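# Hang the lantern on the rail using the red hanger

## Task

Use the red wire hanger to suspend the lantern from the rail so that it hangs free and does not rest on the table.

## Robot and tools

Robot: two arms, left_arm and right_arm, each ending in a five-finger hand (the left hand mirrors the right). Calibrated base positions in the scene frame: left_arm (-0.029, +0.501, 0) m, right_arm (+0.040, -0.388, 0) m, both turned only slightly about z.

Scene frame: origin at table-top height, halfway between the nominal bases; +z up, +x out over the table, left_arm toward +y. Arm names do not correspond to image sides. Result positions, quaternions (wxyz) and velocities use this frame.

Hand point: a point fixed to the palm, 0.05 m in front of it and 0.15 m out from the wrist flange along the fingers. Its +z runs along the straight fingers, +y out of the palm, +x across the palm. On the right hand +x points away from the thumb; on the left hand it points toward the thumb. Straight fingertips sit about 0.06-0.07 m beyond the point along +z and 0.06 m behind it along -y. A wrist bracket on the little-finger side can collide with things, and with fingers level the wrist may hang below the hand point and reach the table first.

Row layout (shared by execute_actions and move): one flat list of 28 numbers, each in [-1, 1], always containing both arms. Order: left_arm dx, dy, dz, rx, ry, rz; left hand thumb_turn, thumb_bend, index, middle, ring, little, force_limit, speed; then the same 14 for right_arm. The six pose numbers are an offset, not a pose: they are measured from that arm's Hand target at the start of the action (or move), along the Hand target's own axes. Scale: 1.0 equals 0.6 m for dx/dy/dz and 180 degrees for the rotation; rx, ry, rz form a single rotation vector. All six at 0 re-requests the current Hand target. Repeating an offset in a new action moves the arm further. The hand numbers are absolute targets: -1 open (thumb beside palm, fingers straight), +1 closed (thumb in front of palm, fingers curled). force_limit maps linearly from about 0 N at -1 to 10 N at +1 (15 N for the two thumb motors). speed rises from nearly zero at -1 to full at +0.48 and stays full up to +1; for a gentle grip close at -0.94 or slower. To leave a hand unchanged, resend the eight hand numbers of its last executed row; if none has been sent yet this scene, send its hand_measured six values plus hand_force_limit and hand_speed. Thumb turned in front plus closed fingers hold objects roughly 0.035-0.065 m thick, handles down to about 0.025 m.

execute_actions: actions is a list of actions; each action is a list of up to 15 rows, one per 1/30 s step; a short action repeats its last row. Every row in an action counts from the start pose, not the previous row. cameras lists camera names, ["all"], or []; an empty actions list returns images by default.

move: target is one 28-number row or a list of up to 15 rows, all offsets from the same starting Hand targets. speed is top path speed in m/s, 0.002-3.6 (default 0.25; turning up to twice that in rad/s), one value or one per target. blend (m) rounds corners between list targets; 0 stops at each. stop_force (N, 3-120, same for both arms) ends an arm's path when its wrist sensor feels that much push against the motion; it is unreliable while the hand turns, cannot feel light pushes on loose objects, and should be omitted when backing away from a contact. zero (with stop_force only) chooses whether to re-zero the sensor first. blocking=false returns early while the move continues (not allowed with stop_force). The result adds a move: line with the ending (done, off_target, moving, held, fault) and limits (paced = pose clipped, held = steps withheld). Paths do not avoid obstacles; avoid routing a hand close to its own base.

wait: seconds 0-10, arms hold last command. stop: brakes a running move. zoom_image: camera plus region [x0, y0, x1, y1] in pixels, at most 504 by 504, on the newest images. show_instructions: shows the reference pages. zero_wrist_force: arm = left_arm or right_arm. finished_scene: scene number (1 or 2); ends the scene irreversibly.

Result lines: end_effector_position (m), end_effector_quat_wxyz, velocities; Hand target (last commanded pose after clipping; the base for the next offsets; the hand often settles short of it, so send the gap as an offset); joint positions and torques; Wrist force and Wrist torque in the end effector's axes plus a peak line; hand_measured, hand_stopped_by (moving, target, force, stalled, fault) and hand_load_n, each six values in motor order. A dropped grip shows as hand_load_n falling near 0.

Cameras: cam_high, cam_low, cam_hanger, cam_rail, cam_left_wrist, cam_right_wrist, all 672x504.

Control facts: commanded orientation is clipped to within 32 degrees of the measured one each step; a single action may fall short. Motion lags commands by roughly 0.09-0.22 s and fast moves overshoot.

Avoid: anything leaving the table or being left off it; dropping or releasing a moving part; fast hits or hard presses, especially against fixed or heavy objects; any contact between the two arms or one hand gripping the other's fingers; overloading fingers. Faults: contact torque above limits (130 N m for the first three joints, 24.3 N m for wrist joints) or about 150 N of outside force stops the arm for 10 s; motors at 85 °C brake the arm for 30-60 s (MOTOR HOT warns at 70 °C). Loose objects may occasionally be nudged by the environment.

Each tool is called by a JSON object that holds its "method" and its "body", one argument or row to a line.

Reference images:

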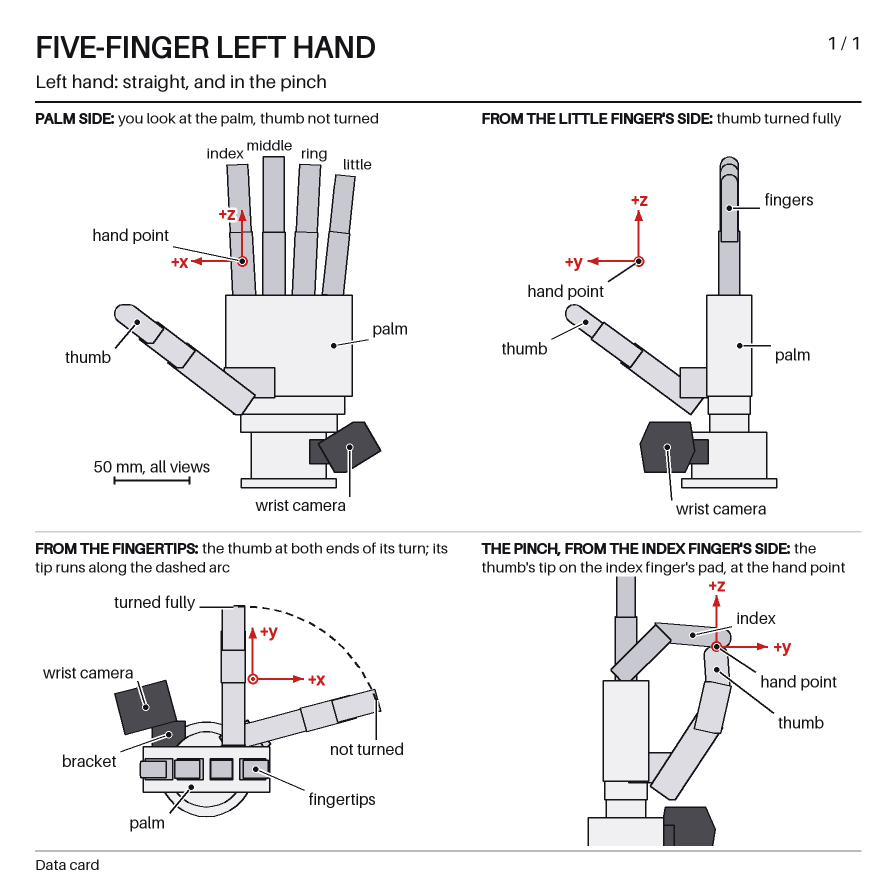

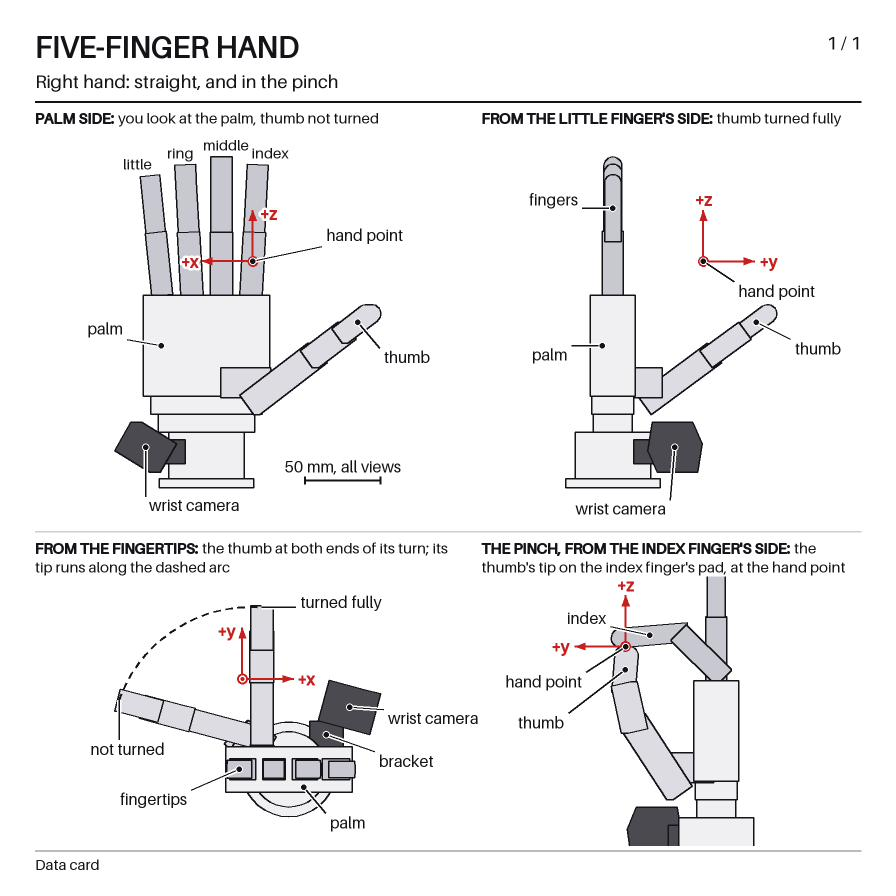

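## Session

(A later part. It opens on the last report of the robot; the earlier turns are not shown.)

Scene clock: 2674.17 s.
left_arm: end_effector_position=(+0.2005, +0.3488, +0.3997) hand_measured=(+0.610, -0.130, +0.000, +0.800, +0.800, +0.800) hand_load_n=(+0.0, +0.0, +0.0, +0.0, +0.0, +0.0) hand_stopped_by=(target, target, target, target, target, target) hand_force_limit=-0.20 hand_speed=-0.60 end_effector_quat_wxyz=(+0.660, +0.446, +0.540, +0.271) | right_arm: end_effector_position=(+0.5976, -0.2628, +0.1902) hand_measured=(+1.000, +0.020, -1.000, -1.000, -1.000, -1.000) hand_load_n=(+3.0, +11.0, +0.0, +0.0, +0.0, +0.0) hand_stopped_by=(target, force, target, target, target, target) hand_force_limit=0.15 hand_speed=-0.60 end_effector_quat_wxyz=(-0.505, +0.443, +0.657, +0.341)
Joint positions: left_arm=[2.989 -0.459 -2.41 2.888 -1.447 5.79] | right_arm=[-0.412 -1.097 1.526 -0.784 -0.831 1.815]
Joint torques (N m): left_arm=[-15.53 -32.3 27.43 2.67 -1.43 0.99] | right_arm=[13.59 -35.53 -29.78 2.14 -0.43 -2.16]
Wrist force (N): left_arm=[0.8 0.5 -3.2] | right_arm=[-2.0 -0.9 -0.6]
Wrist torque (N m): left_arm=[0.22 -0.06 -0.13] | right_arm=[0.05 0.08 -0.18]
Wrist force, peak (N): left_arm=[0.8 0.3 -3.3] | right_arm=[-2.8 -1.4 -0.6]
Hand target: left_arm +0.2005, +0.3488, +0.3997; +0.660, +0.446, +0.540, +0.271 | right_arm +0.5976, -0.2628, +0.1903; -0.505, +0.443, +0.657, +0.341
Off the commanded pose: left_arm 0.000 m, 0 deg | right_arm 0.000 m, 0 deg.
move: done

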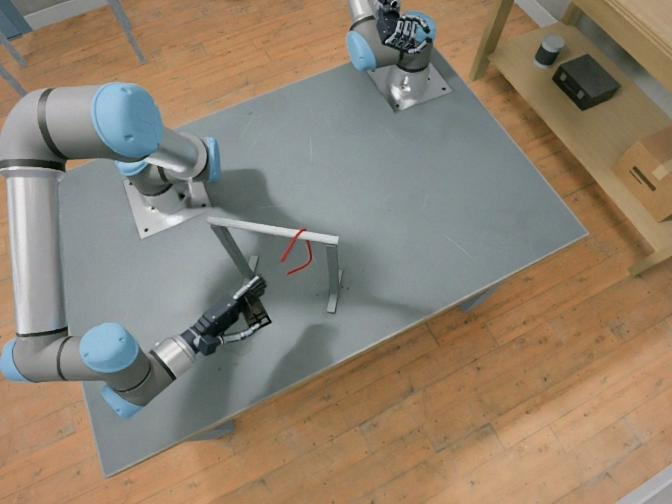

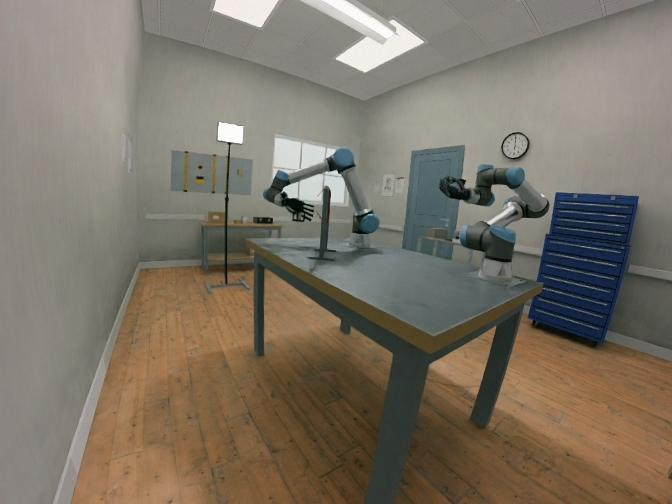

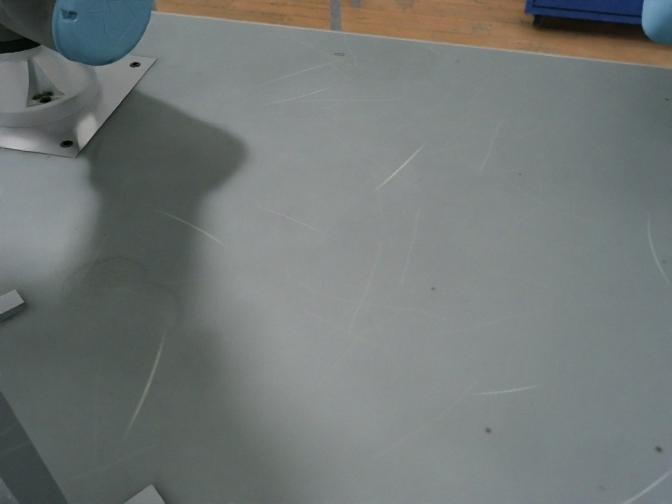

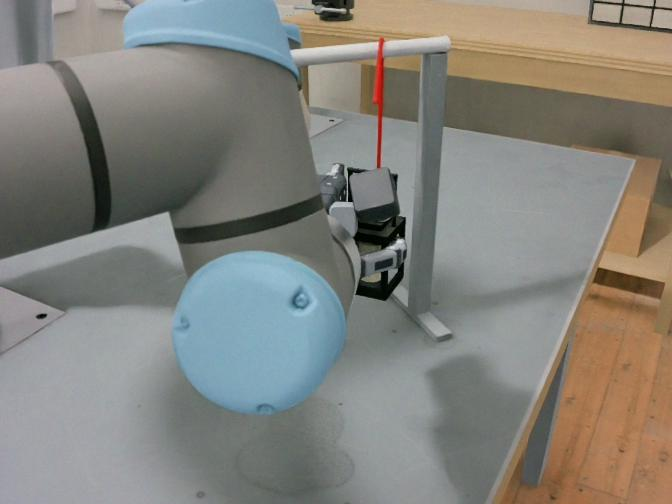

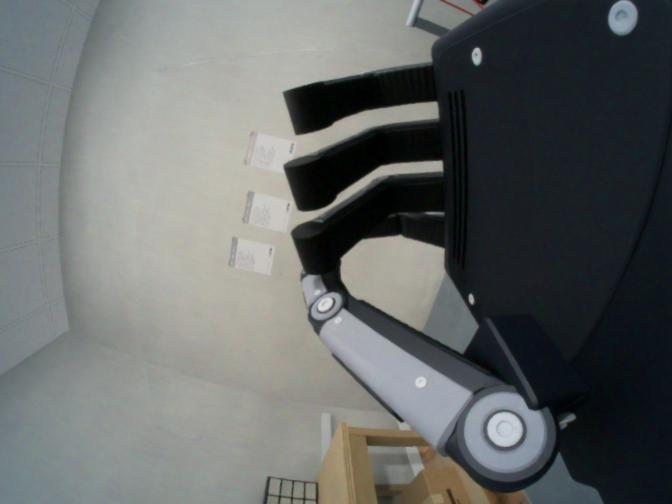

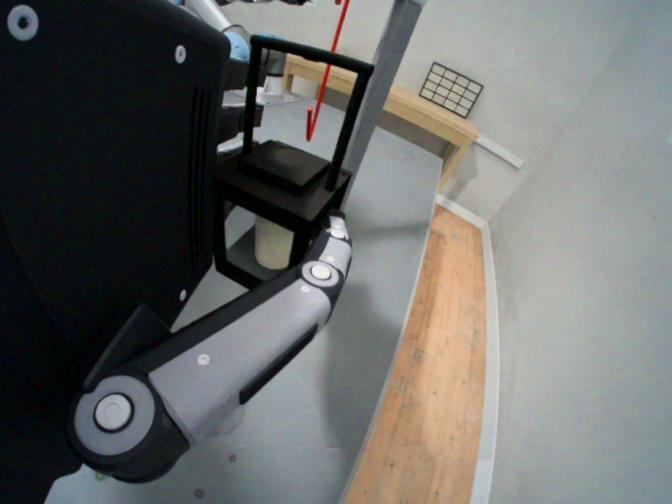

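{"method": "zoom_image", "body": {
  "camera": "cam_high",
  "region": [220, 260, 290, 340]
}}

{"method": "zoom_image", "body": {
  "camera": "cam_rail",
  "region": [310, 20, 470, 320]
}}

Scaled by 6.300 from the camera's 672x504 image, which has a finer 960x720 frame.

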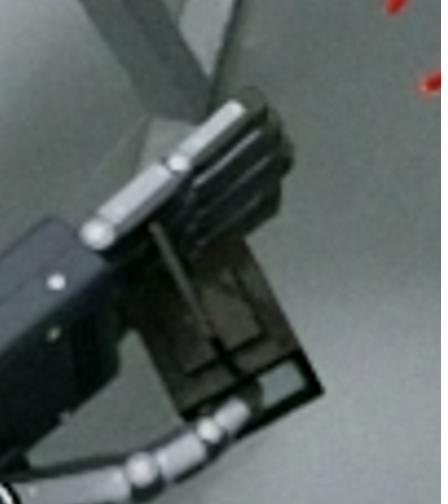

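Scaled by 1.680 from the camera's 672x504 image, which has a finer 960x720 frame.

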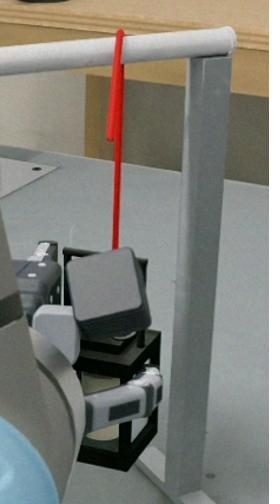

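{"method": "move", "body": {
  "target": [0,0,0,0,0,0,0.61,-0.13,0.0,0.8,0.8,0.8,-0.2,-0.6,0.0367,0.0028,0.137,0,0,0,1,0.4,-1,-1,-1,-1,0.15,-0.6],
  "speed": 0.08,
  "stop_force": 5,
  "cameras": ["cam_high","cam_rail","cam_right_wrist","cam_low"]
}}

{"method": "zoom_image", "body": {
  "camera": "cam_high",
  "region": [240, 220, 330, 310]
}}

{"method": "zoom_image", "body": {
  "camera": "cam_right_wrist",
  "region": [200, 0, 420, 240]
}}

{"method": "zoom_image", "body": {
  "camera": "cam_rail",
  "region": [310, 20, 470, 320]
}}

Scene clock: 2731.33 s.
left_arm: end_effector_position=(+0.2005, +0.3488, +0.3997) hand_measured=(+0.610, -0.130, +0.000, +0.800, +0.800, +0.800) hand_load_n=(+0.0, +0.0, +0.0, +0.0, +0.0, +0.0) hand_stopped_by=(target, target, target, target, target, target) hand_force_limit=-0.20 hand_speed=-0.60 end_effector_quat_wxyz=(+0.660, +0.446, +0.540, +0.271) | right_arm: end_effector_position=(+0.5673, -0.1832, +0.1904) hand_measured=(+1.000, +0.020, -1.000, -1.000, -1.000, -1.000) hand_load_n=(+3.5, +11.0, +0.0, +0.5, +0.0, +0.0) hand_stopped_by=(target, force, target, target, target, target) hand_force_limit=0.15 hand_speed=-0.60 end_effector_quat_wxyz=(-0.505, +0.443, +0.657, +0.341)
Joint positions: left_arm=[2.989 -0.459 -2.41 2.888 -1.447 5.79] | right_arm=[-0.299 -1.191 1.671 -0.877 -0.726 1.875]
Joint torques (N m): left_arm=[-15.54 -32.53 26.73 2.69 -1.33 1.14] | right_arm=[14.61 -44.69 -6 -0.95 1.92 2.22]
Wrist force (N): left_arm=[0.7 0.3 -2.9] | right_arm=[-2.3 -0.9 -0.7]
Wrist torque (N m): left_arm=[0.18 -0.03 -0.14] | right_arm=[0.06 0.10 -0.30]
Wrist force, peak (N): left_arm=[0.7 0.3 -3.3] | right_arm=[-2.3 -1.0 -1.2]
Hand target: left_arm +0.2005, +0.3488, +0.3997; +0.660, +0.446, +0.540, +0.271 | right_arm +0.5673, -0.1832, +0.1904; -0.505, +0.443, +0.657, +0.341
Off the commanded pose: left_arm 0.000 m, 0 deg | right_arm 0.000 m, 0 deg.
move: done
Images, in order (width x height): cam_high 672x504, cam_low 672x504, cam_rail 672x504, cam_right_wrist 672x504.

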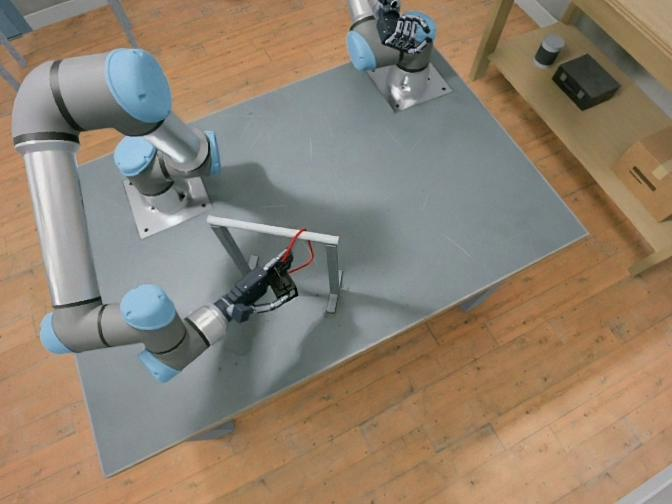

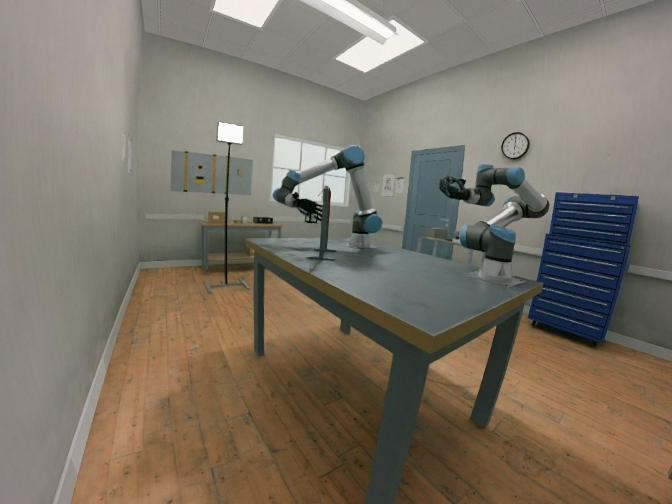

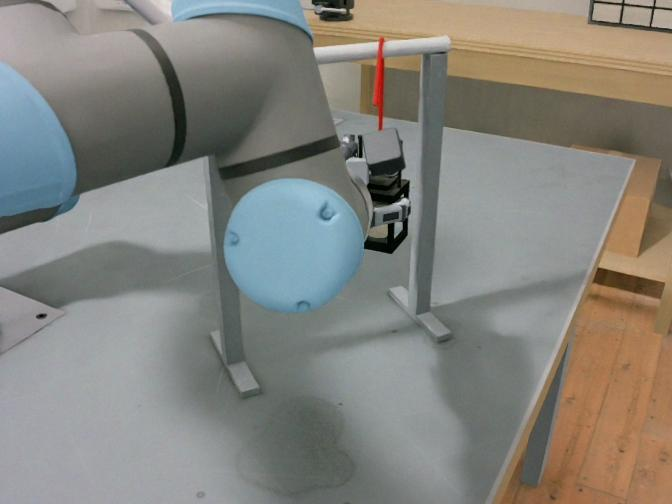

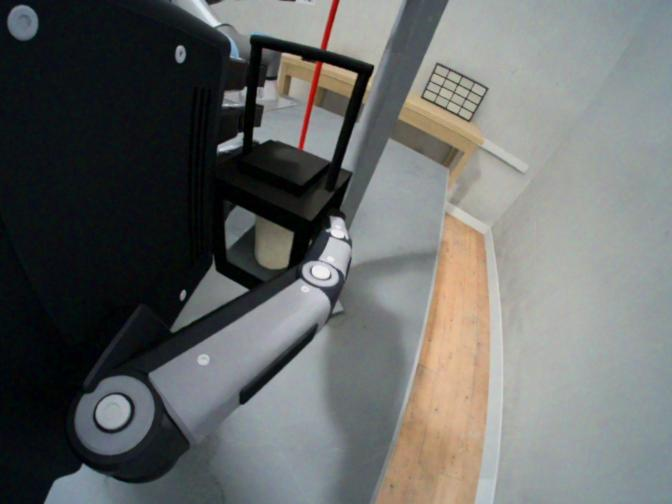

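Scaled by 5.600 from the camera's 672x504 image, which has a finer 960x720 frame.

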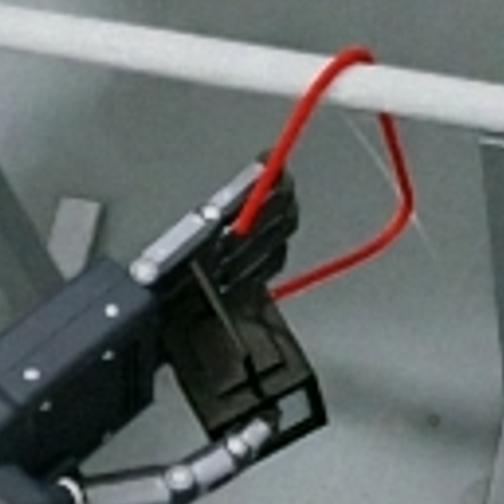

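Scaled by 2.100 from the camera's 672x504 image, which has a finer 960x720 frame.

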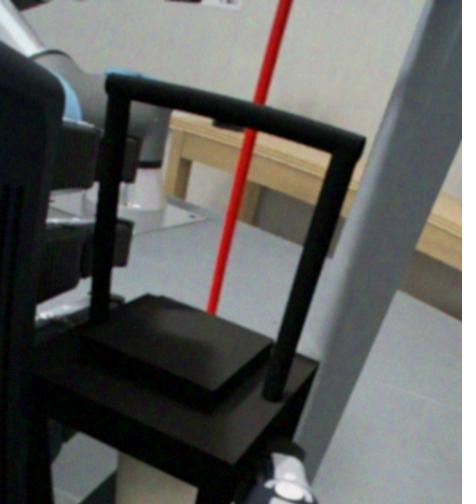

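Scaled by 1.680 from the camera's 672x504 image, which has a finer 960x720 frame.

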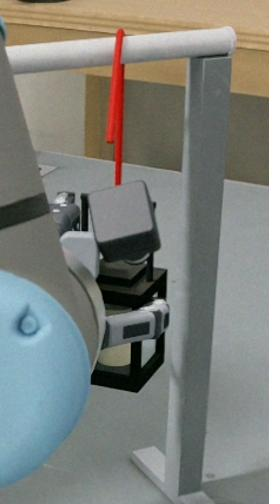

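{"method": "zoom_image", "body": {
  "camera": "cam_right_wrist",
  "region": [260, 20, 380, 180]
}}

{"method": "zoom_image", "body": {
  "camera": "cam_high",
  "region": [265, 250, 305, 300]
}}

Scaled by 3.150 from the camera's 672x504 image, which has a finer 960x720 frame.

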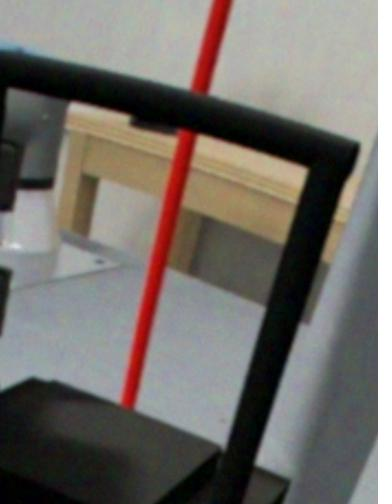

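Scaled by 10.080 from the camera's 672x504 image, which has a finer 960x720 frame.

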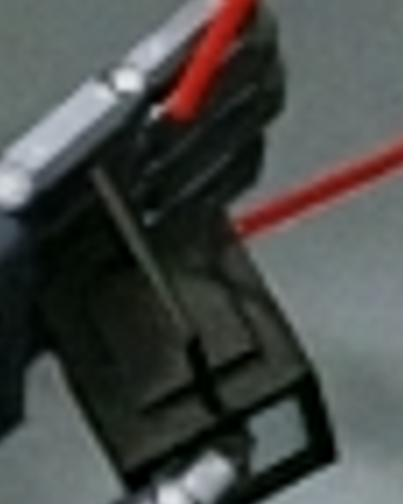

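{"method": "zoom_image", "body": {
  "camera": "cam_low",
  "region": [285, 180, 345, 270]
}}

{"method": "zoom_image", "body": {
  "camera": "cam_left_wrist",
  "region": [380, 0, 500, 60]
}}

Scaled by 5.600 from the camera's 672x504 image, which has a finer 960x720 frame.

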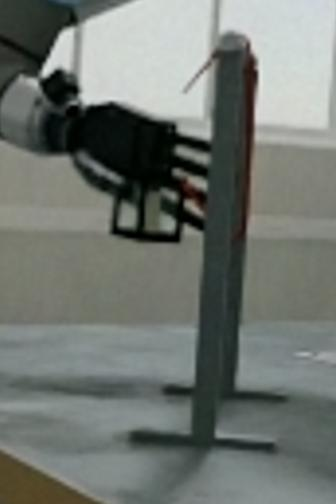

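This scene's latest camera images include none from cam_left_wrist. They are from: cam_high, cam_low, cam_rail, cam_right_wrist. cam_left_wrist's image comes with the result of a call that names it in "cameras".

{"method": "zoom_image", "body": {
  "camera": "cam_low",
  "region": [310, 180, 340, 230]
}}

{"method": "zoom_image", "body": {
  "camera": "cam_rail",
  "region": [340, 20, 460, 200]
}}

Scaled by 10.080 from the camera's 672x504 image, which has a finer 960x720 frame.

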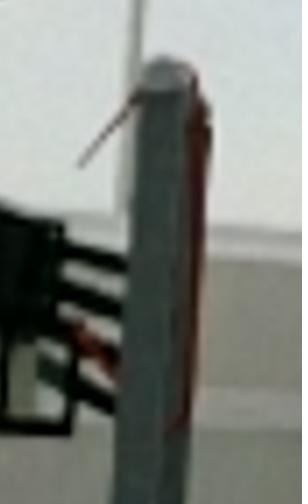

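Scaled by 2.800 from the camera's 672x504 image, which has a finer 960x720 frame.

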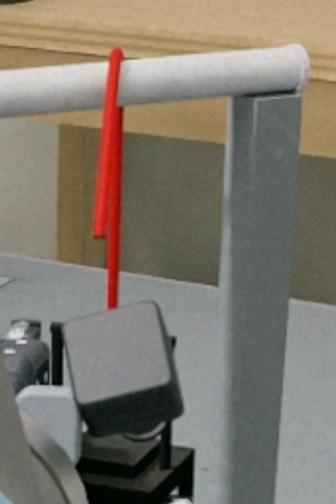

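{"method": "move", "body": {
  "target": [
    [0,0,0,0,0,0,0.61,-0.13,0.0,0.8,0.8,0.8,-0.2,-0.6,-0.013,0.0018,-0.0483,0,0,0,1,0.4,-1,-1,-1,-1,0.15,-0.6],
    [0,0,0,0,0,0,0.61,-0.13,0.0,0.8,0.8,0.8,-0.2,-0.6,-0.0485,0.0018,-0.0388,0,0,0,1,0.4,-1,-1,-1,-1,0.15,-0.6]
  ],
  "speed": 0.06,
  "cameras": ["cam_high","cam_low","cam_right_wrist"]
}}

{"method": "zoom_image", "body": {
  "camera": "cam_right_wrist",
  "region": [230, 0, 390, 200]
}}

{"method": "zoom_image", "body": {
  "camera": "cam_low",
  "region": [290, 180, 340, 230]
}}

Scene clock: 2869.23 s.
left_arm: end_effector_position=(+0.2005, +0.3488, +0.3997) hand_measured=(+0.610, -0.130, +0.000, +0.800, +0.800, +0.800) hand_load_n=(+0.0, +0.0, +0.0, +0.0, +0.0, +0.0) hand_stopped_by=(target, target, target, target, target, target) hand_force_limit=-0.20 hand_speed=-0.60 end_effector_quat_wxyz=(+0.660, +0.446, +0.540, +0.271) | right_arm: end_effector_position=(+0.5796, -0.2106, +0.1684) hand_measured=(+1.000, +0.020, -1.000, -1.000, -1.000, -1.000) hand_load_n=(+3.0, +11.0, +0.0, +0.0, +0.5, +0.0) hand_stopped_by=(target, force, target, target, target, target) hand_force_limit=0.15 hand_speed=-0.60 end_effector_quat_wxyz=(-0.505, +0.443, +0.657, +0.341)
Joint positions: left_arm=[2.989 -0.459 -2.41 2.888 -1.447 5.79] | right_arm=[-0.339 -1.133 1.646 -0.894 -0.763 1.852]
Joint torques (N m): left_arm=[-15.73 -32.72 28.62 2.84 -1.48 1.08] | right_arm=[-7.98 -32.95 -6.29 -0.8 2.01 2.04]
Wrist force (N): left_arm=[0.7 0.2 -2.9] | right_arm=[-2.2 -0.9 -0.6]
Wrist torque (N m): left_arm=[0.17 -0.05 -0.13] | right_arm=[0.04 0.11 -0.19]
Wrist force, peak (N): left_arm=[0.6 0.3 -3.4] | right_arm=[-2.8 -1.0 -0.7]
Hand target: left_arm +0.2005, +0.3488, +0.3997; +0.660, +0.446, +0.540, +0.271 | right_arm +0.5796, -0.2106, +0.1683; -0.505, +0.443, +0.657, +0.341
Off the commanded pose: left_arm 0.000 m, 0 deg | right_arm 0.000 m, 0 deg.
move: done
Images, in order (width x height): cam_high 672x504, cam_low 672x504, cam_right_wrist 672x504.

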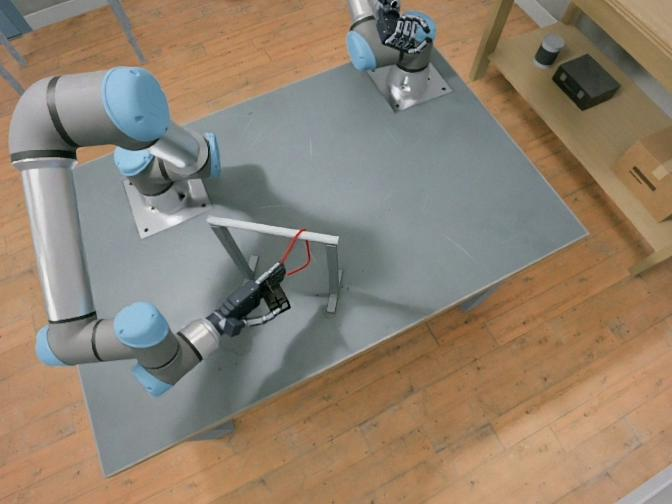

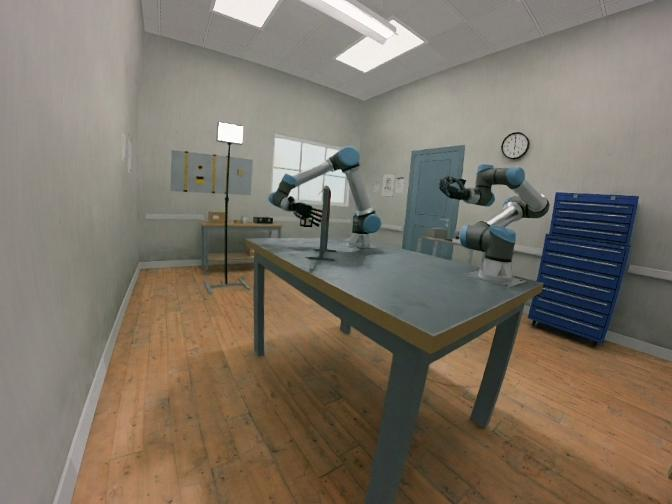

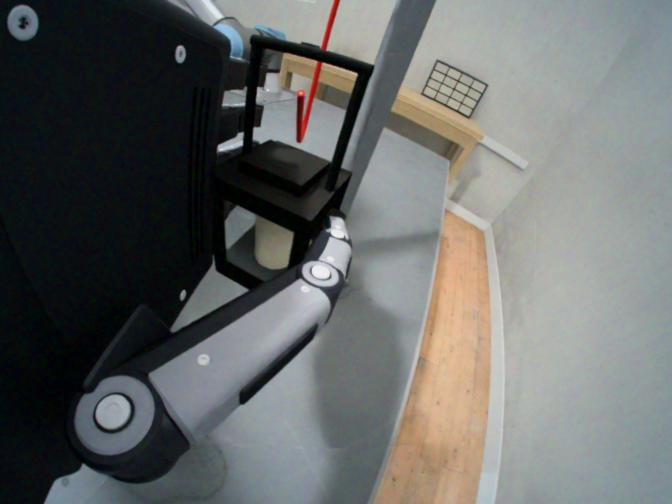

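Scaled by 2.520 from the camera's 672x504 image, which has a finer 960x720 frame.

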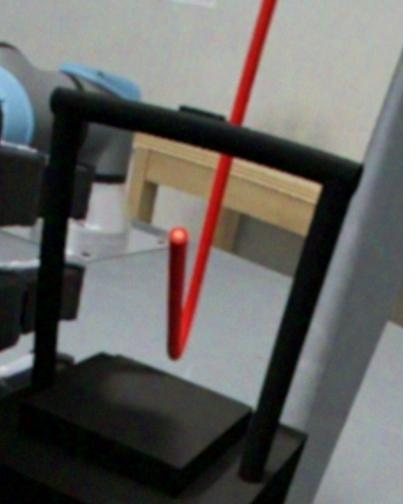

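Scaled by 10.080 from the camera's 672x504 image, which has a finer 960x720 frame.

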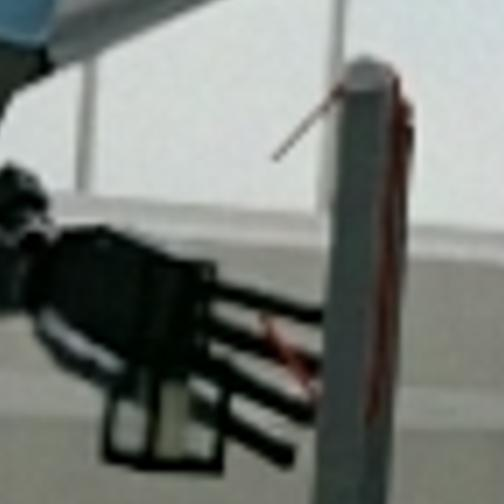

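{"method": "move", "body": {
  "target": [0,0,0,0,0,0,0.61,-0.13,0.0,0.8,0.8,0.8,-0.2,-0.6,0.0258,-0.0022,0.0965,0,0,0,1,0.4,-1,-1,-1,-1,0.15,-0.6],
  "speed": 0.05,
  "stop_force": 3,
  "cameras": ["cam_high","cam_low","cam_right_wrist"]
}}

{"method": "zoom_image", "body": {
  "camera": "cam_right_wrist",
  "region": [230, 0, 390, 200]
}}

{"method": "zoom_image", "body": {
  "camera": "cam_low",
  "region": [290, 180, 340, 230]
}}

{"method": "zoom_image", "body": {
  "camera": "cam_high",
  "region": [260, 220, 330, 300]
}}

Scene clock: 2893.07 s.
left_arm: end_effector_position=(+0.2005, +0.3488, +0.3997) hand_measured=(+0.610, -0.130, +0.000, +0.800, +0.800, +0.800) hand_load_n=(+0.5, +0.0, +0.0, +0.0, +0.0, +0.0) hand_stopped_by=(target, target, target, target, target, target) hand_force_limit=-0.20 hand_speed=-0.60 end_effector_quat_wxyz=(+0.660, +0.446, +0.540, +0.271) | right_arm: end_effector_position=(+0.5559, -0.1555, +0.1683) hand_measured=(+1.000, +0.020, -1.000, -1.000, -1.000, -1.000) hand_load_n=(+3.5, +11.0, +0.0, +0.0, +0.0, +0.0) hand_stopped_by=(target, force, target, target, target, target) hand_force_limit=0.15 hand_speed=-0.60 end_effector_quat_wxyz=(-0.505, +0.443, +0.657, +0.341)
Joint positions: left_arm=[2.989 -0.459 -2.41 2.888 -1.447 5.79] | right_arm=[-0.255 -1.195 1.743 -0.966 -0.686 1.901]
Joint torques (N m): left_arm=[-14.42 -32.22 26.76 2.94 -1.48 0.82] | right_arm=[14.73 -44.1 -5.31 -1.05 2.1 2.12]
Wrist force (N): left_arm=[0.4 0.3 -2.9] | right_arm=[-2.1 -0.7 -0.6]
Wrist torque (N m): left_arm=[0.17 0.00 -0.15] | right_arm=[0.07 0.10 -0.30]
Wrist force, peak (N): left_arm=[0.9 0.3 -3.4] | right_arm=[-2.9 -1.0 -0.7]
Hand target: left_arm +0.2005, +0.3488, +0.3997; +0.660, +0.446, +0.540, +0.271 | right_arm +0.5559, -0.1555, +0.1683; -0.505, +0.443, +0.657, +0.341
Off the commanded pose: left_arm 0.000 m, 0 deg | right_arm 0.000 m, 0 deg.
move: done
Images, in order (width x height): cam_high 672x504, cam_low 672x504, cam_right_wrist 672x504.

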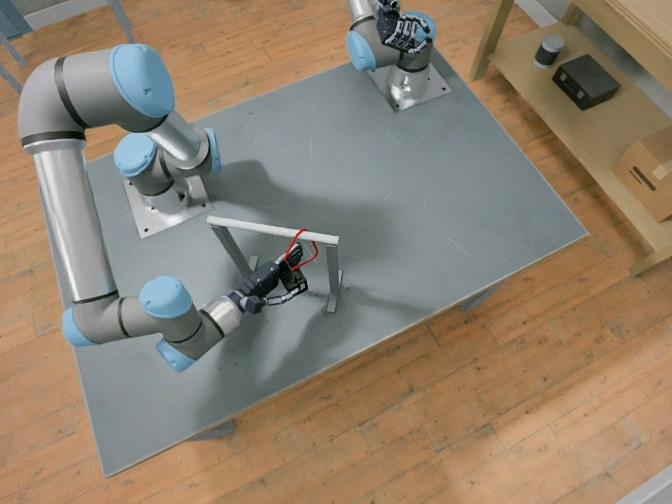

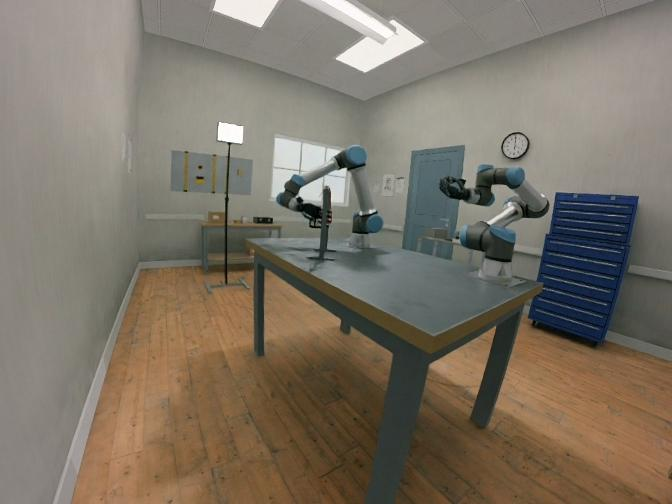

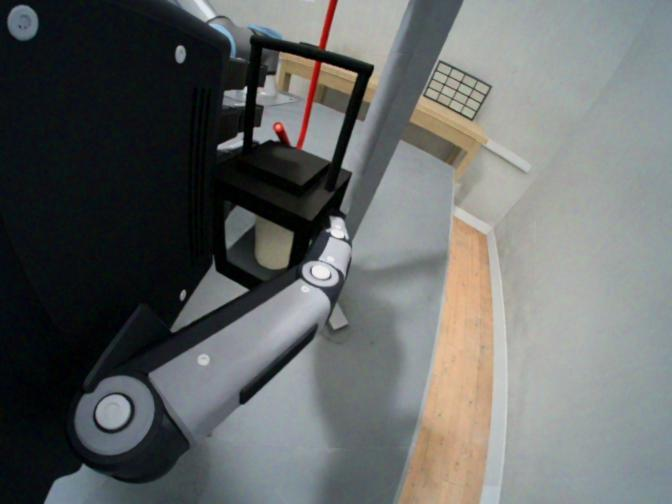

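Scaled by 2.520 from the camera's 672x504 image, which has a finer 960x720 frame.

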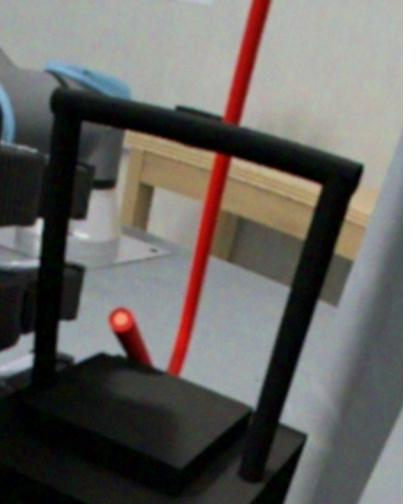

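Scaled by 10.080 from the camera's 672x504 image, which has a finer 960x720 frame.

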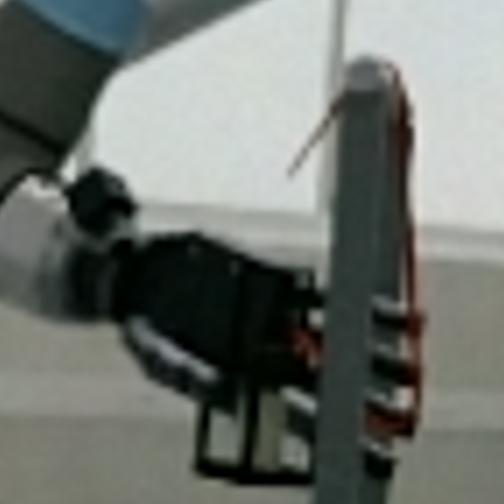

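Scaled by 6.300 from the camera's 672x504 image, which has a finer 960x720 frame.

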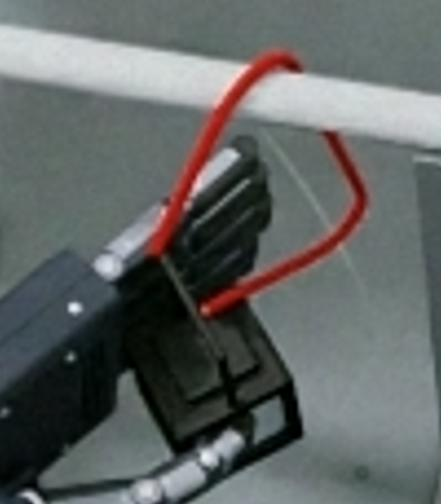

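{"method": "zoom_image", "body": {
  "camera": "cam_right_wrist",
  "region": [240, 80, 340, 180]
}}

{"method": "zoom_image", "body": {
  "camera": "cam_high",
  "region": [280, 245, 315, 285]
}}

Scaled by 5.040 from the camera's 672x504 image, which has a finer 960x720 frame.

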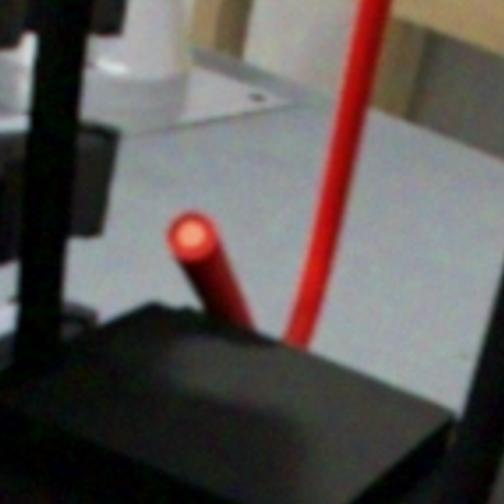

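Scaled by 12.600 from the camera's 672x504 image, which has a finer 960x720 frame.

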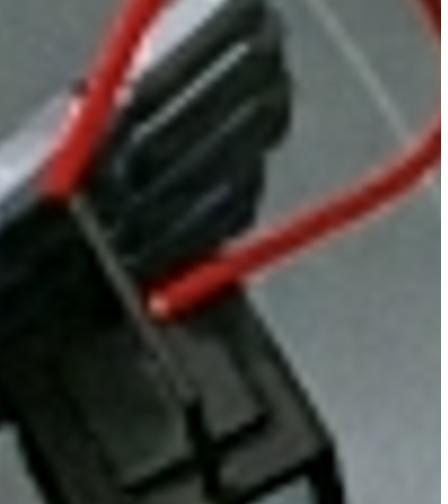

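{"method": "wait", "body": {
  "seconds": 0.1,
  "cameras": ["cam_high","cam_low","cam_right_wrist","cam_rail"]
}}

{"method": "zoom_image", "body": {
  "camera": "cam_right_wrist",
  "region": [240, 80, 340, 180]
}}

{"method": "zoom_image", "body": {
  "camera": "cam_low",
  "region": [305, 180, 340, 230]
}}

{"method": "zoom_image", "body": {
  "camera": "cam_rail",
  "region": [340, 20, 460, 200]
}}

Scene clock: 2948.20 s.
left_arm: end_effector_position=(+0.2005, +0.3488, +0.3997) hand_measured=(+0.610, -0.130, +0.000, +0.800, +0.800, +0.800) hand_load_n=(+0.5, +0.0, +0.0, +0.0, +0.0, +0.0) hand_stopped_by=(target, target, target, target, target, target) hand_force_limit=-0.20 hand_speed=-0.60 end_effector_quat_wxyz=(+0.660, +0.446, +0.540, +0.271) | right_arm: end_effector_position=(+0.5559, -0.1555, +0.1683) hand_measured=(+1.000, +0.020, -1.000, -1.000, -1.000, -1.000) hand_load_n=(+3.0, +11.0, +0.0, +0.0, +0.0, +0.0) hand_stopped_by=(target, force, target, target, target, target) hand_force_limit=0.15 hand_speed=-0.60 end_effector_quat_wxyz=(-0.505, +0.443, +0.657, +0.341)
Joint positions: left_arm=[2.989 -0.459 -2.41 2.888 -1.447 5.79] | right_arm=[-0.255 -1.195 1.743 -0.966 -0.686 1.901]
Joint torques (N m): left_arm=[-16.41 -32.31 27.79 2.88 -1.46 0.94] | right_arm=[14.17 -44.26 -5.19 -1.03 2.09 2.16]
Wrist force (N): left_arm=[0.5 0.6 -2.8] | right_arm=[-1.9 -0.9 -0.9]
Wrist torque (N m): left_arm=[0.21 -0.02 -0.15] | right_arm=[0.06 0.11 -0.30]
Wrist force, peak (N): left_arm=[0.9 0.7 -3.3] | right_arm=[-2.9 -1.0 -0.7]
Hand target: left_arm +0.2005, +0.3488, +0.3997; +0.660, +0.446, +0.540, +0.271 | right_arm +0.5559, -0.1555, +0.1683; -0.505, +0.443, +0.657, +0.341
Off the commanded pose: left_arm 0.000 m, 0 deg | right_arm 0.000 m, 0 deg.
wait: 0.10 s; at rest from the start
Images, in order (width x height): cam_high 672x504, cam_low 672x504, cam_rail 672x504, cam_right_wrist 672x504.

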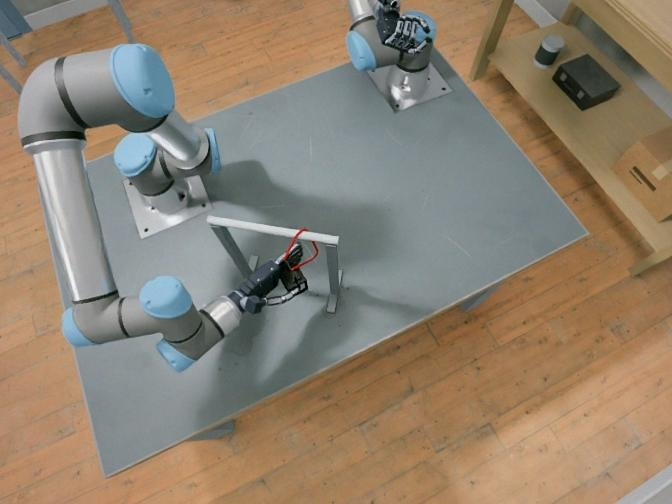

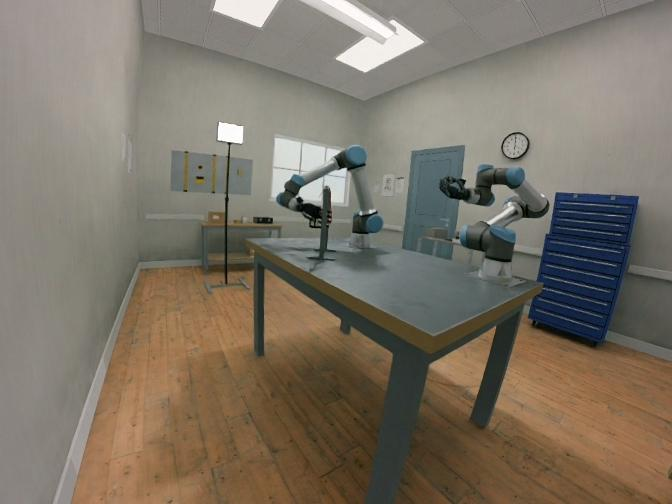

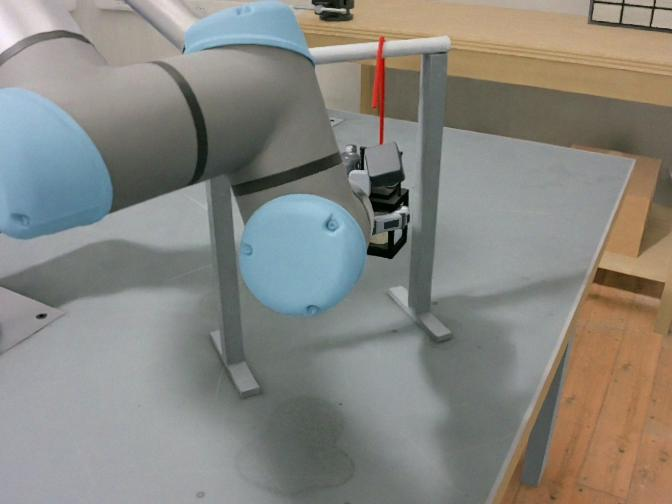

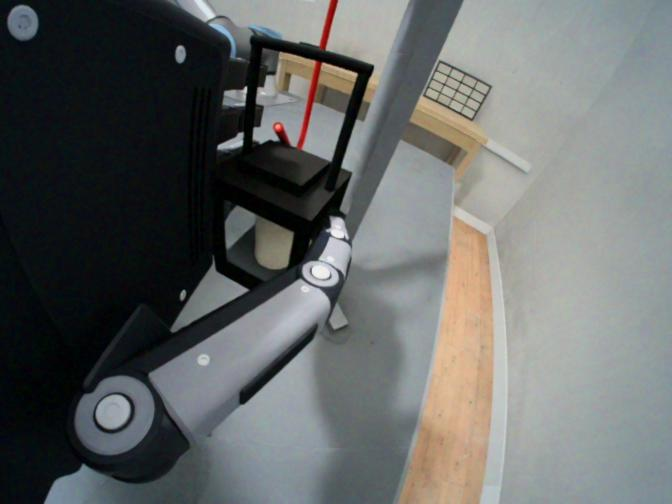

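Scaled by 5.040 from the camera's 672x504 image, which has a finer 960x720 frame.

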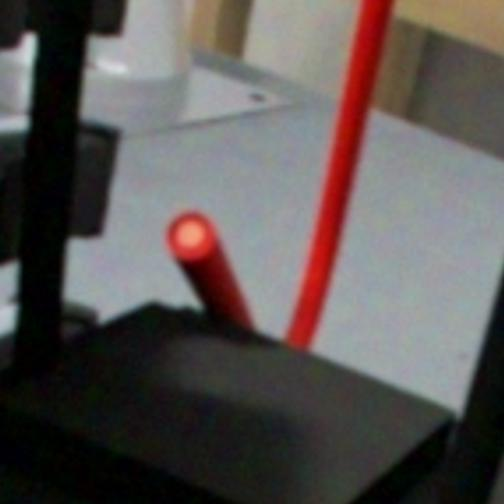

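Scaled by 10.080 from the camera's 672x504 image, which has a finer 960x720 frame.

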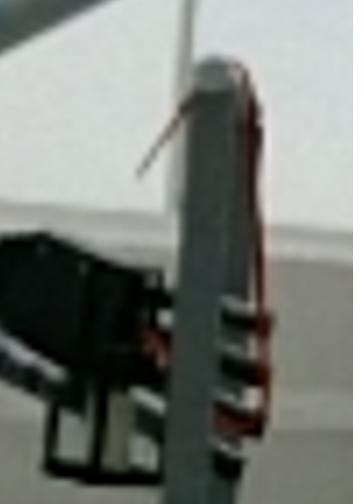

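Scaled by 2.800 from the camera's 672x504 image, which has a finer 960x720 frame.

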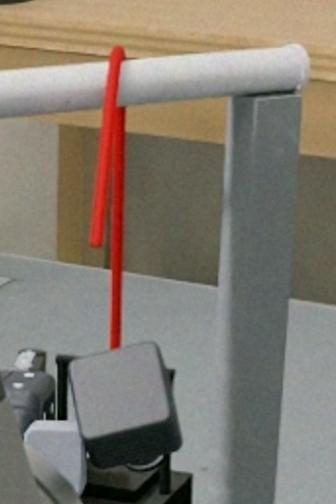

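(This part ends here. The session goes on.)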